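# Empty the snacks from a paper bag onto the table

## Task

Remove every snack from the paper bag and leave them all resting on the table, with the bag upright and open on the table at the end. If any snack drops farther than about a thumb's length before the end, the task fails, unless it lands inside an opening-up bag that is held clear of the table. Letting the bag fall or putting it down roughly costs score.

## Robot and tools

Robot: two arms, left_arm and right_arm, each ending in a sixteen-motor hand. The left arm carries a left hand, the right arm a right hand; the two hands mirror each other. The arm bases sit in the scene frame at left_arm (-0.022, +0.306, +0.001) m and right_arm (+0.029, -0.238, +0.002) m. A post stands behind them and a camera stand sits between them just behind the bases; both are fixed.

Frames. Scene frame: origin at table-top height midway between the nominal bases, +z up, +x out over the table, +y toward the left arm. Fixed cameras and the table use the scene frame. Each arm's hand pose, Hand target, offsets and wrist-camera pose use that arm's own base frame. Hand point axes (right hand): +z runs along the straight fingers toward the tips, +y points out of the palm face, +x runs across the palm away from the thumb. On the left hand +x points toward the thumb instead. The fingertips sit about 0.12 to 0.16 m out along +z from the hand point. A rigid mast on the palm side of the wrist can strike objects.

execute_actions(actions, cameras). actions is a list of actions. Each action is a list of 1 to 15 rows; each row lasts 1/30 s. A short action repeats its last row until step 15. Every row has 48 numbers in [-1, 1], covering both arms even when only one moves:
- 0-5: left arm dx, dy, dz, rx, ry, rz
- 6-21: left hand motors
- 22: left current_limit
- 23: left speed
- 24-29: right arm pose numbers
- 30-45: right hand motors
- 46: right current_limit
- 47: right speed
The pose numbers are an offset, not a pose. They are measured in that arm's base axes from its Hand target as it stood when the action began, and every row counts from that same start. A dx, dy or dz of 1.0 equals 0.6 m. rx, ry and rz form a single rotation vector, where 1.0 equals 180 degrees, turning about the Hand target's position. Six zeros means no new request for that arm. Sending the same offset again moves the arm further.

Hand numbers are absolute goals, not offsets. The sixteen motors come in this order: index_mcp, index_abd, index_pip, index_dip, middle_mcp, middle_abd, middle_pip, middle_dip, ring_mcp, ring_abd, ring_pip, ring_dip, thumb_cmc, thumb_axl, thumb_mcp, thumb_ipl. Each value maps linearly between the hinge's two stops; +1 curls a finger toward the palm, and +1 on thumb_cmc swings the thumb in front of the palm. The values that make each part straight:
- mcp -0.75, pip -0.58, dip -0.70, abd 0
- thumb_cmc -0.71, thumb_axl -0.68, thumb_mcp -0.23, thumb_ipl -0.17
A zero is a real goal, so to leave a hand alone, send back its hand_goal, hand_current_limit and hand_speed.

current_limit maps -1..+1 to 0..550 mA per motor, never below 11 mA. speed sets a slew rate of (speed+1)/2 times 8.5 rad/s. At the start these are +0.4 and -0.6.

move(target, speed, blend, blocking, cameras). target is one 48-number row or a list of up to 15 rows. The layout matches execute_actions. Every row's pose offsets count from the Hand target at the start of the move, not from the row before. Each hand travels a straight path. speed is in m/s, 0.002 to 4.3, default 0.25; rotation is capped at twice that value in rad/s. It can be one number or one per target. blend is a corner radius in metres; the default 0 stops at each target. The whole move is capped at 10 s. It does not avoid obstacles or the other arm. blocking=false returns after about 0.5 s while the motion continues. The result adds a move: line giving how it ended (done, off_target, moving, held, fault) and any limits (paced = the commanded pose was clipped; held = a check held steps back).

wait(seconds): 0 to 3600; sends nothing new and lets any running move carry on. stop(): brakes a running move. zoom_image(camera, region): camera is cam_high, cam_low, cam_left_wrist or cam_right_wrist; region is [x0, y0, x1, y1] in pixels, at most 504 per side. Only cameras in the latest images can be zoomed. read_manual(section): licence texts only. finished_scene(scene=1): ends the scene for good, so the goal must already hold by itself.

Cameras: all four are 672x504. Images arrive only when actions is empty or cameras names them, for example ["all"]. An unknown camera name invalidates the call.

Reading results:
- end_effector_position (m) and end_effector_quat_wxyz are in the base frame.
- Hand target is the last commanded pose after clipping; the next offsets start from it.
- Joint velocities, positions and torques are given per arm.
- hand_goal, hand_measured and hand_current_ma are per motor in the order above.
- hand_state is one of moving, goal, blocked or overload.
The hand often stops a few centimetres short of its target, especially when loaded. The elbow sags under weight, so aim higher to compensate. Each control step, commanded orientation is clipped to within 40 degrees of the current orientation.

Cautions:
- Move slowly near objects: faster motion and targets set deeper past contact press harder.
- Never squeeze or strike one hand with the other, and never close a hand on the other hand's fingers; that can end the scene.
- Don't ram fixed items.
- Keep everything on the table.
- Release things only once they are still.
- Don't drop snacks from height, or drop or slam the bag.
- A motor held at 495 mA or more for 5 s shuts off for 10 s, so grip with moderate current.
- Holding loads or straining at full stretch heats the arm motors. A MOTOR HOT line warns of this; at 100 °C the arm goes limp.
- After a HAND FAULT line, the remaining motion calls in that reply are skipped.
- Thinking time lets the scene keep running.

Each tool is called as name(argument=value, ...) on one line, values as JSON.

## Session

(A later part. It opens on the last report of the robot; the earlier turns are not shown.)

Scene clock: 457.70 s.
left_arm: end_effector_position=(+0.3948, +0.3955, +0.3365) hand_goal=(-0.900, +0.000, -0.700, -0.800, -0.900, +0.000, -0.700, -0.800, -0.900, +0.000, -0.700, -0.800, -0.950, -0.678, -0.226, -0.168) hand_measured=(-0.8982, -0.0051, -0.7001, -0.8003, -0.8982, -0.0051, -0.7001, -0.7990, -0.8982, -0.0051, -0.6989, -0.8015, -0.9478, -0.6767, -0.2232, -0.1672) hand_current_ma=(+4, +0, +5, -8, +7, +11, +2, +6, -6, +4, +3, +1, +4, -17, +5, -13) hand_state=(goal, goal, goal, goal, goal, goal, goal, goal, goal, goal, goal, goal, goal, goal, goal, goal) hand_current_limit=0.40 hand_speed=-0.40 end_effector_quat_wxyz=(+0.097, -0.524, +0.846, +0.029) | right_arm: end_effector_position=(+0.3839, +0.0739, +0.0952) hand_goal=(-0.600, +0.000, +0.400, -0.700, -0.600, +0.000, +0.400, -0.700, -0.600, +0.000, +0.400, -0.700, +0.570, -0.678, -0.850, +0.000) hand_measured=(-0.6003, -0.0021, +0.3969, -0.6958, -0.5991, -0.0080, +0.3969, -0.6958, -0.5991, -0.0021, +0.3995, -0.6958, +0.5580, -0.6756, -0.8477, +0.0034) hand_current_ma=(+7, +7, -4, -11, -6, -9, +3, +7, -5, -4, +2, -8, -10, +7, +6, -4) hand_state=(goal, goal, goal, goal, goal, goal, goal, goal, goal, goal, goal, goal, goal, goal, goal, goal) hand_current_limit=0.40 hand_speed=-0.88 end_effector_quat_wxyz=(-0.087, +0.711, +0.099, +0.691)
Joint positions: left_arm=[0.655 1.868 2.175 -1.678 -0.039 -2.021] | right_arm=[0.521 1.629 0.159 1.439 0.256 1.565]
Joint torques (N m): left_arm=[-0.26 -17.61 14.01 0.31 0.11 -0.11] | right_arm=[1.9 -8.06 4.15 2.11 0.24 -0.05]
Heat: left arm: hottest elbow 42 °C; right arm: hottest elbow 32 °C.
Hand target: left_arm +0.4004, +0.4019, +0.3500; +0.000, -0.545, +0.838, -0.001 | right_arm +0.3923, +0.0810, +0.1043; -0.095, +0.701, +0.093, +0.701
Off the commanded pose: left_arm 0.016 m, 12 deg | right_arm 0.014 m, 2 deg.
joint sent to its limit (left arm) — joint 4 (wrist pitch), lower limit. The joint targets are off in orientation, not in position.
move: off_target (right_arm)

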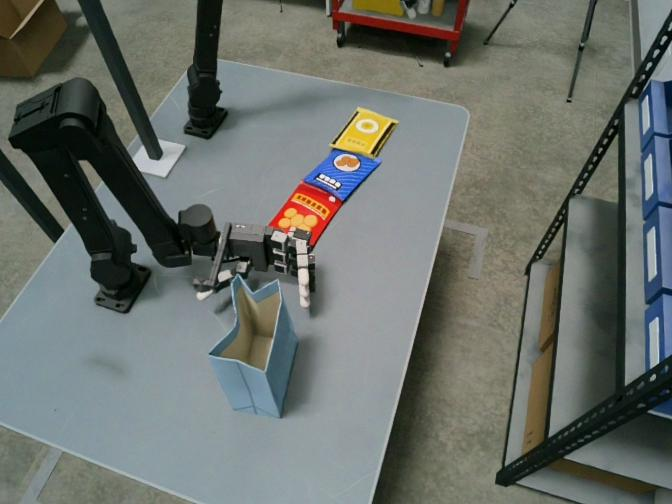

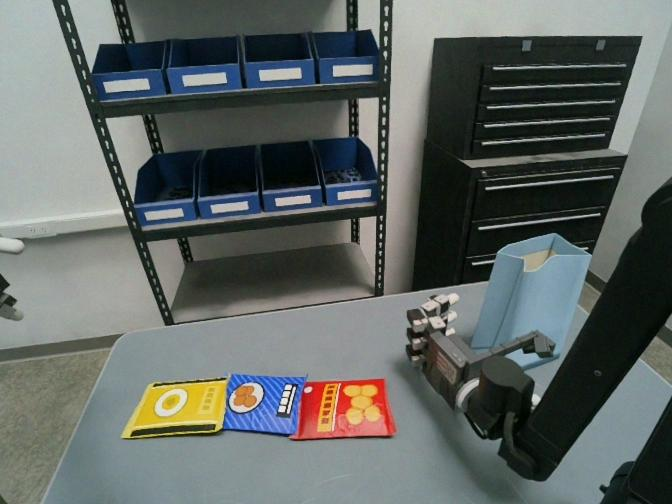

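move(target=[[0,0,0,0,0,0,-0.9,0,-0.7,-0.8,-0.9,0,-0.7,-0.8,-0.9,0,-0.7,-0.8,-0.95,-0.678,-0.226,-0.168,0.4,-0.4,-0.01,0.01,0.42,0.0,0.0,0,-0.6,0,0.4,-0.7,-0.6,0,0.4,-0.7,-0.6,0,0.4,-0.7,0.571,-0.678,-0.85,0.0,0.4,-0.88]], speed=0.12, cameras=["all"])

zoom_image(camera="cam_high", region=[190, 230, 390, 430])

zoom_image(camera="cam_high", region=[240, 80, 420, 260])

Scene clock: 462.10 s.
left_arm: end_effector_position=(+0.3948, +0.3955, +0.3365) hand_goal=(-0.900, +0.000, -0.700, -0.800, -0.900, +0.000, -0.700, -0.800, -0.900, +0.000, -0.700, -0.800, -0.950, -0.678, -0.226, -0.168) hand_measured=(-0.8970, -0.0051, -0.7014, -0.8003, -0.8982, -0.0051, -0.7014, -0.8003, -0.8970, -0.0051, -0.6989, -0.8015, -0.9465, -0.6777, -0.2232, -0.1681) hand_current_ma=(+13, +7, +16, +7, +5, +14, -5, +5, +8, +3, +13, -18, -12, -2, -10, -3) hand_state=(goal, goal, goal, goal, goal, goal, goal, goal, goal, goal, goal, goal, goal, goal, goal, goal) hand_current_limit=0.40 hand_speed=-0.40 end_effector_quat_wxyz=(+0.097, -0.524, +0.846, +0.029) | right_arm: end_effector_position=(+0.3802, +0.0805, +0.3187) hand_goal=(-0.600, +0.000, +0.400, -0.700, -0.600, +0.000, +0.400, -0.700, -0.600, +0.000, +0.400, -0.700, +0.570, -0.678, -0.850, +0.000) hand_measured=(-0.6003, -0.0021, +0.3969, -0.6971, -0.5991, -0.0080, +0.3956, -0.6958, -0.5991, -0.0021, +0.3995, -0.6958, +0.5580, -0.6767, -0.8477, +0.0034) hand_current_ma=(+11, +8, -3, -4, -9, -4, +5, +7, -1, -9, +6, -8, -11, +13, +7, -5) hand_state=(goal, goal, goal, goal, goal, goal, goal, goal, goal, goal, goal, goal, goal, goal, goal, goal) hand_current_limit=0.40 hand_speed=-0.88 end_effector_quat_wxyz=(-0.082, +0.720, +0.103, +0.682)
Joint positions: left_arm=[0.655 1.868 2.175 -1.678 -0.039 -2.021] | right_arm=[0.555 0.702 0.509 0.134 0.293 1.565]
Joint torques (N m): left_arm=[-0.32 -17.44 13.98 0.32 0.09 -0.11] | right_arm=[2.02 -2.61 13.78 2.14 0.25 -0.07]
Heat: left arm: hottest elbow 42 °C; right arm: hottest elbow 33 °C.
Hand target: left_arm +0.4004, +0.4019, +0.3500; +0.000, -0.545, +0.838, -0.001 | right_arm +0.3862, +0.0870, +0.3562; -0.095, +0.701, +0.094, +0.701
Off the commanded pose: left_arm 0.016 m, 12 deg | right_arm 0.039 m, 4 deg.
joint sent to its limit (left arm) — joint 4 (wrist pitch), lower limit. The joint targets are off in orientation, not in position.
move: off_target (right_arm)
cam_left_wrist: T_world_to_cam=[[0.91318, 0.37926, 0.14921, -0.58932], [0.18176, -0.70668, 0.68379, -0.07051], [0.36478, -0.5973, -0.71426, 0.45632]] pos_world=[0.38452, 0.44624, 0.46208]
cam_right_wrist: T_world_to_cam=[[0.15192, -0.60937, -0.77819, 0.2779], [-0.88799, 0.26161, -0.37821, 0.38387], [0.43405, 0.74848, -0.50137, 0.06035]] pos_world=[0.27246, 0.02375, 0.3917]

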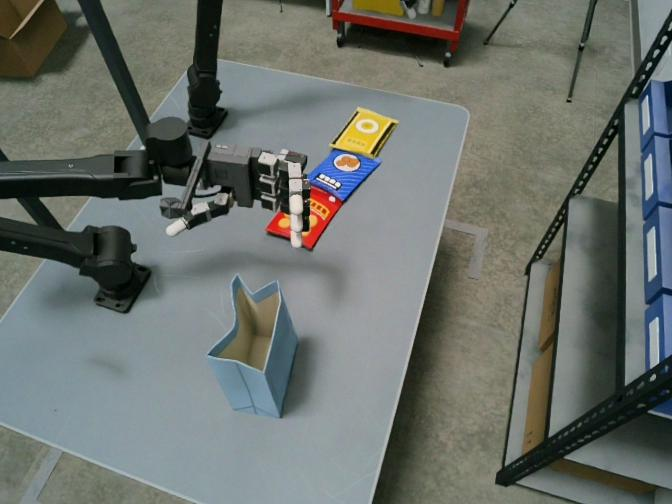

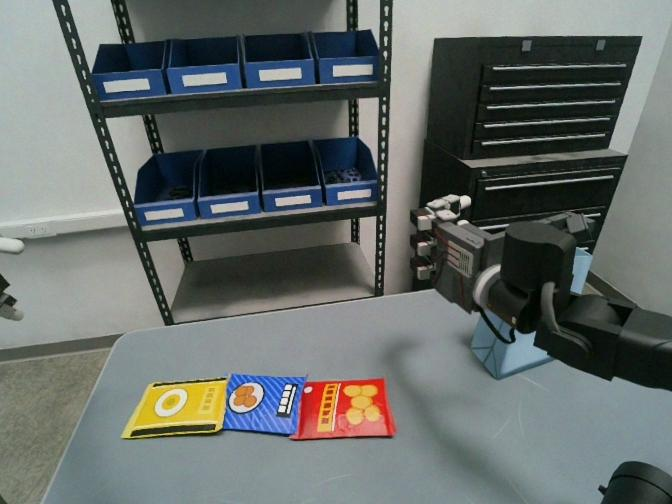

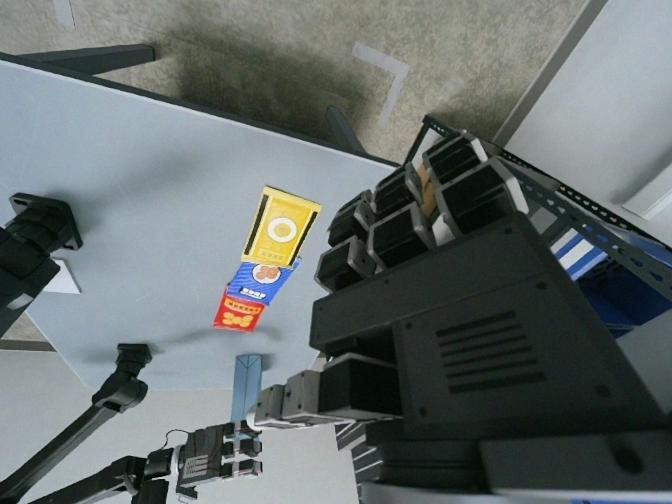

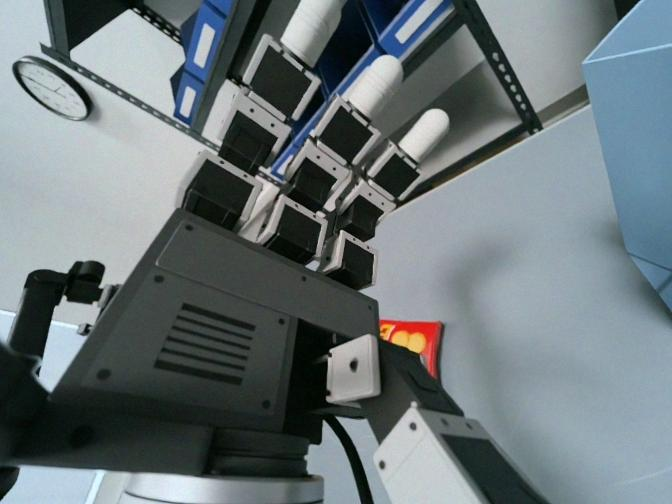

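Scaled by 2.520 from the camera's image (finer frame: 960x720).

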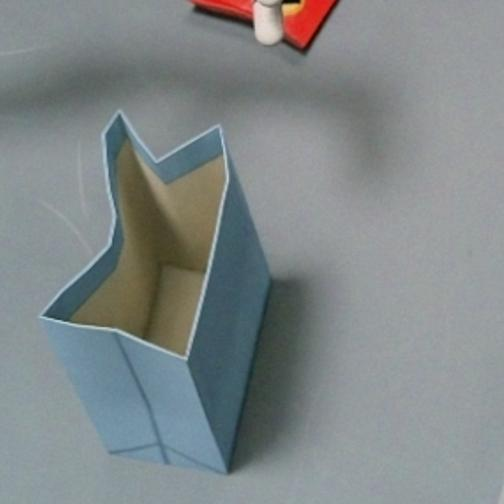

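Scaled by 2.800 from the camera's image (finer frame: 960x720).

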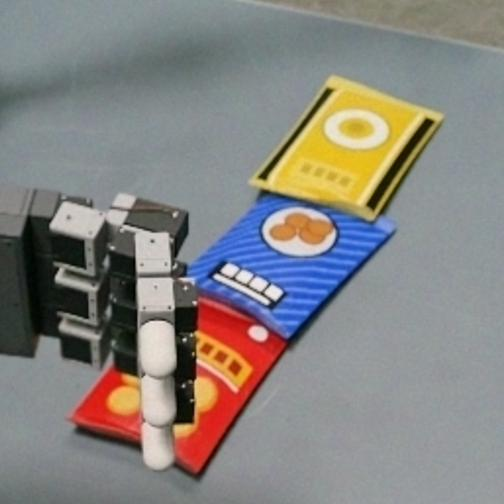

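zoom_image(camera="cam_high", region=[205, 270, 305, 420])

Scaled by 3.360 from the camera's image (finer frame: 960x720).

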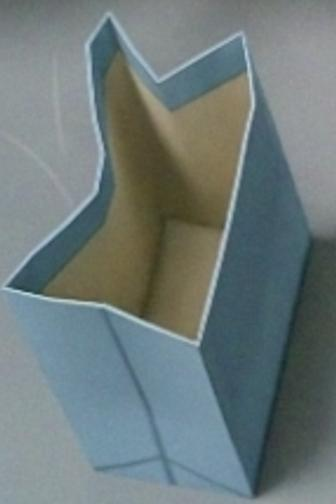

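finished_scene(scene=1)

The scene is finished: the task was done.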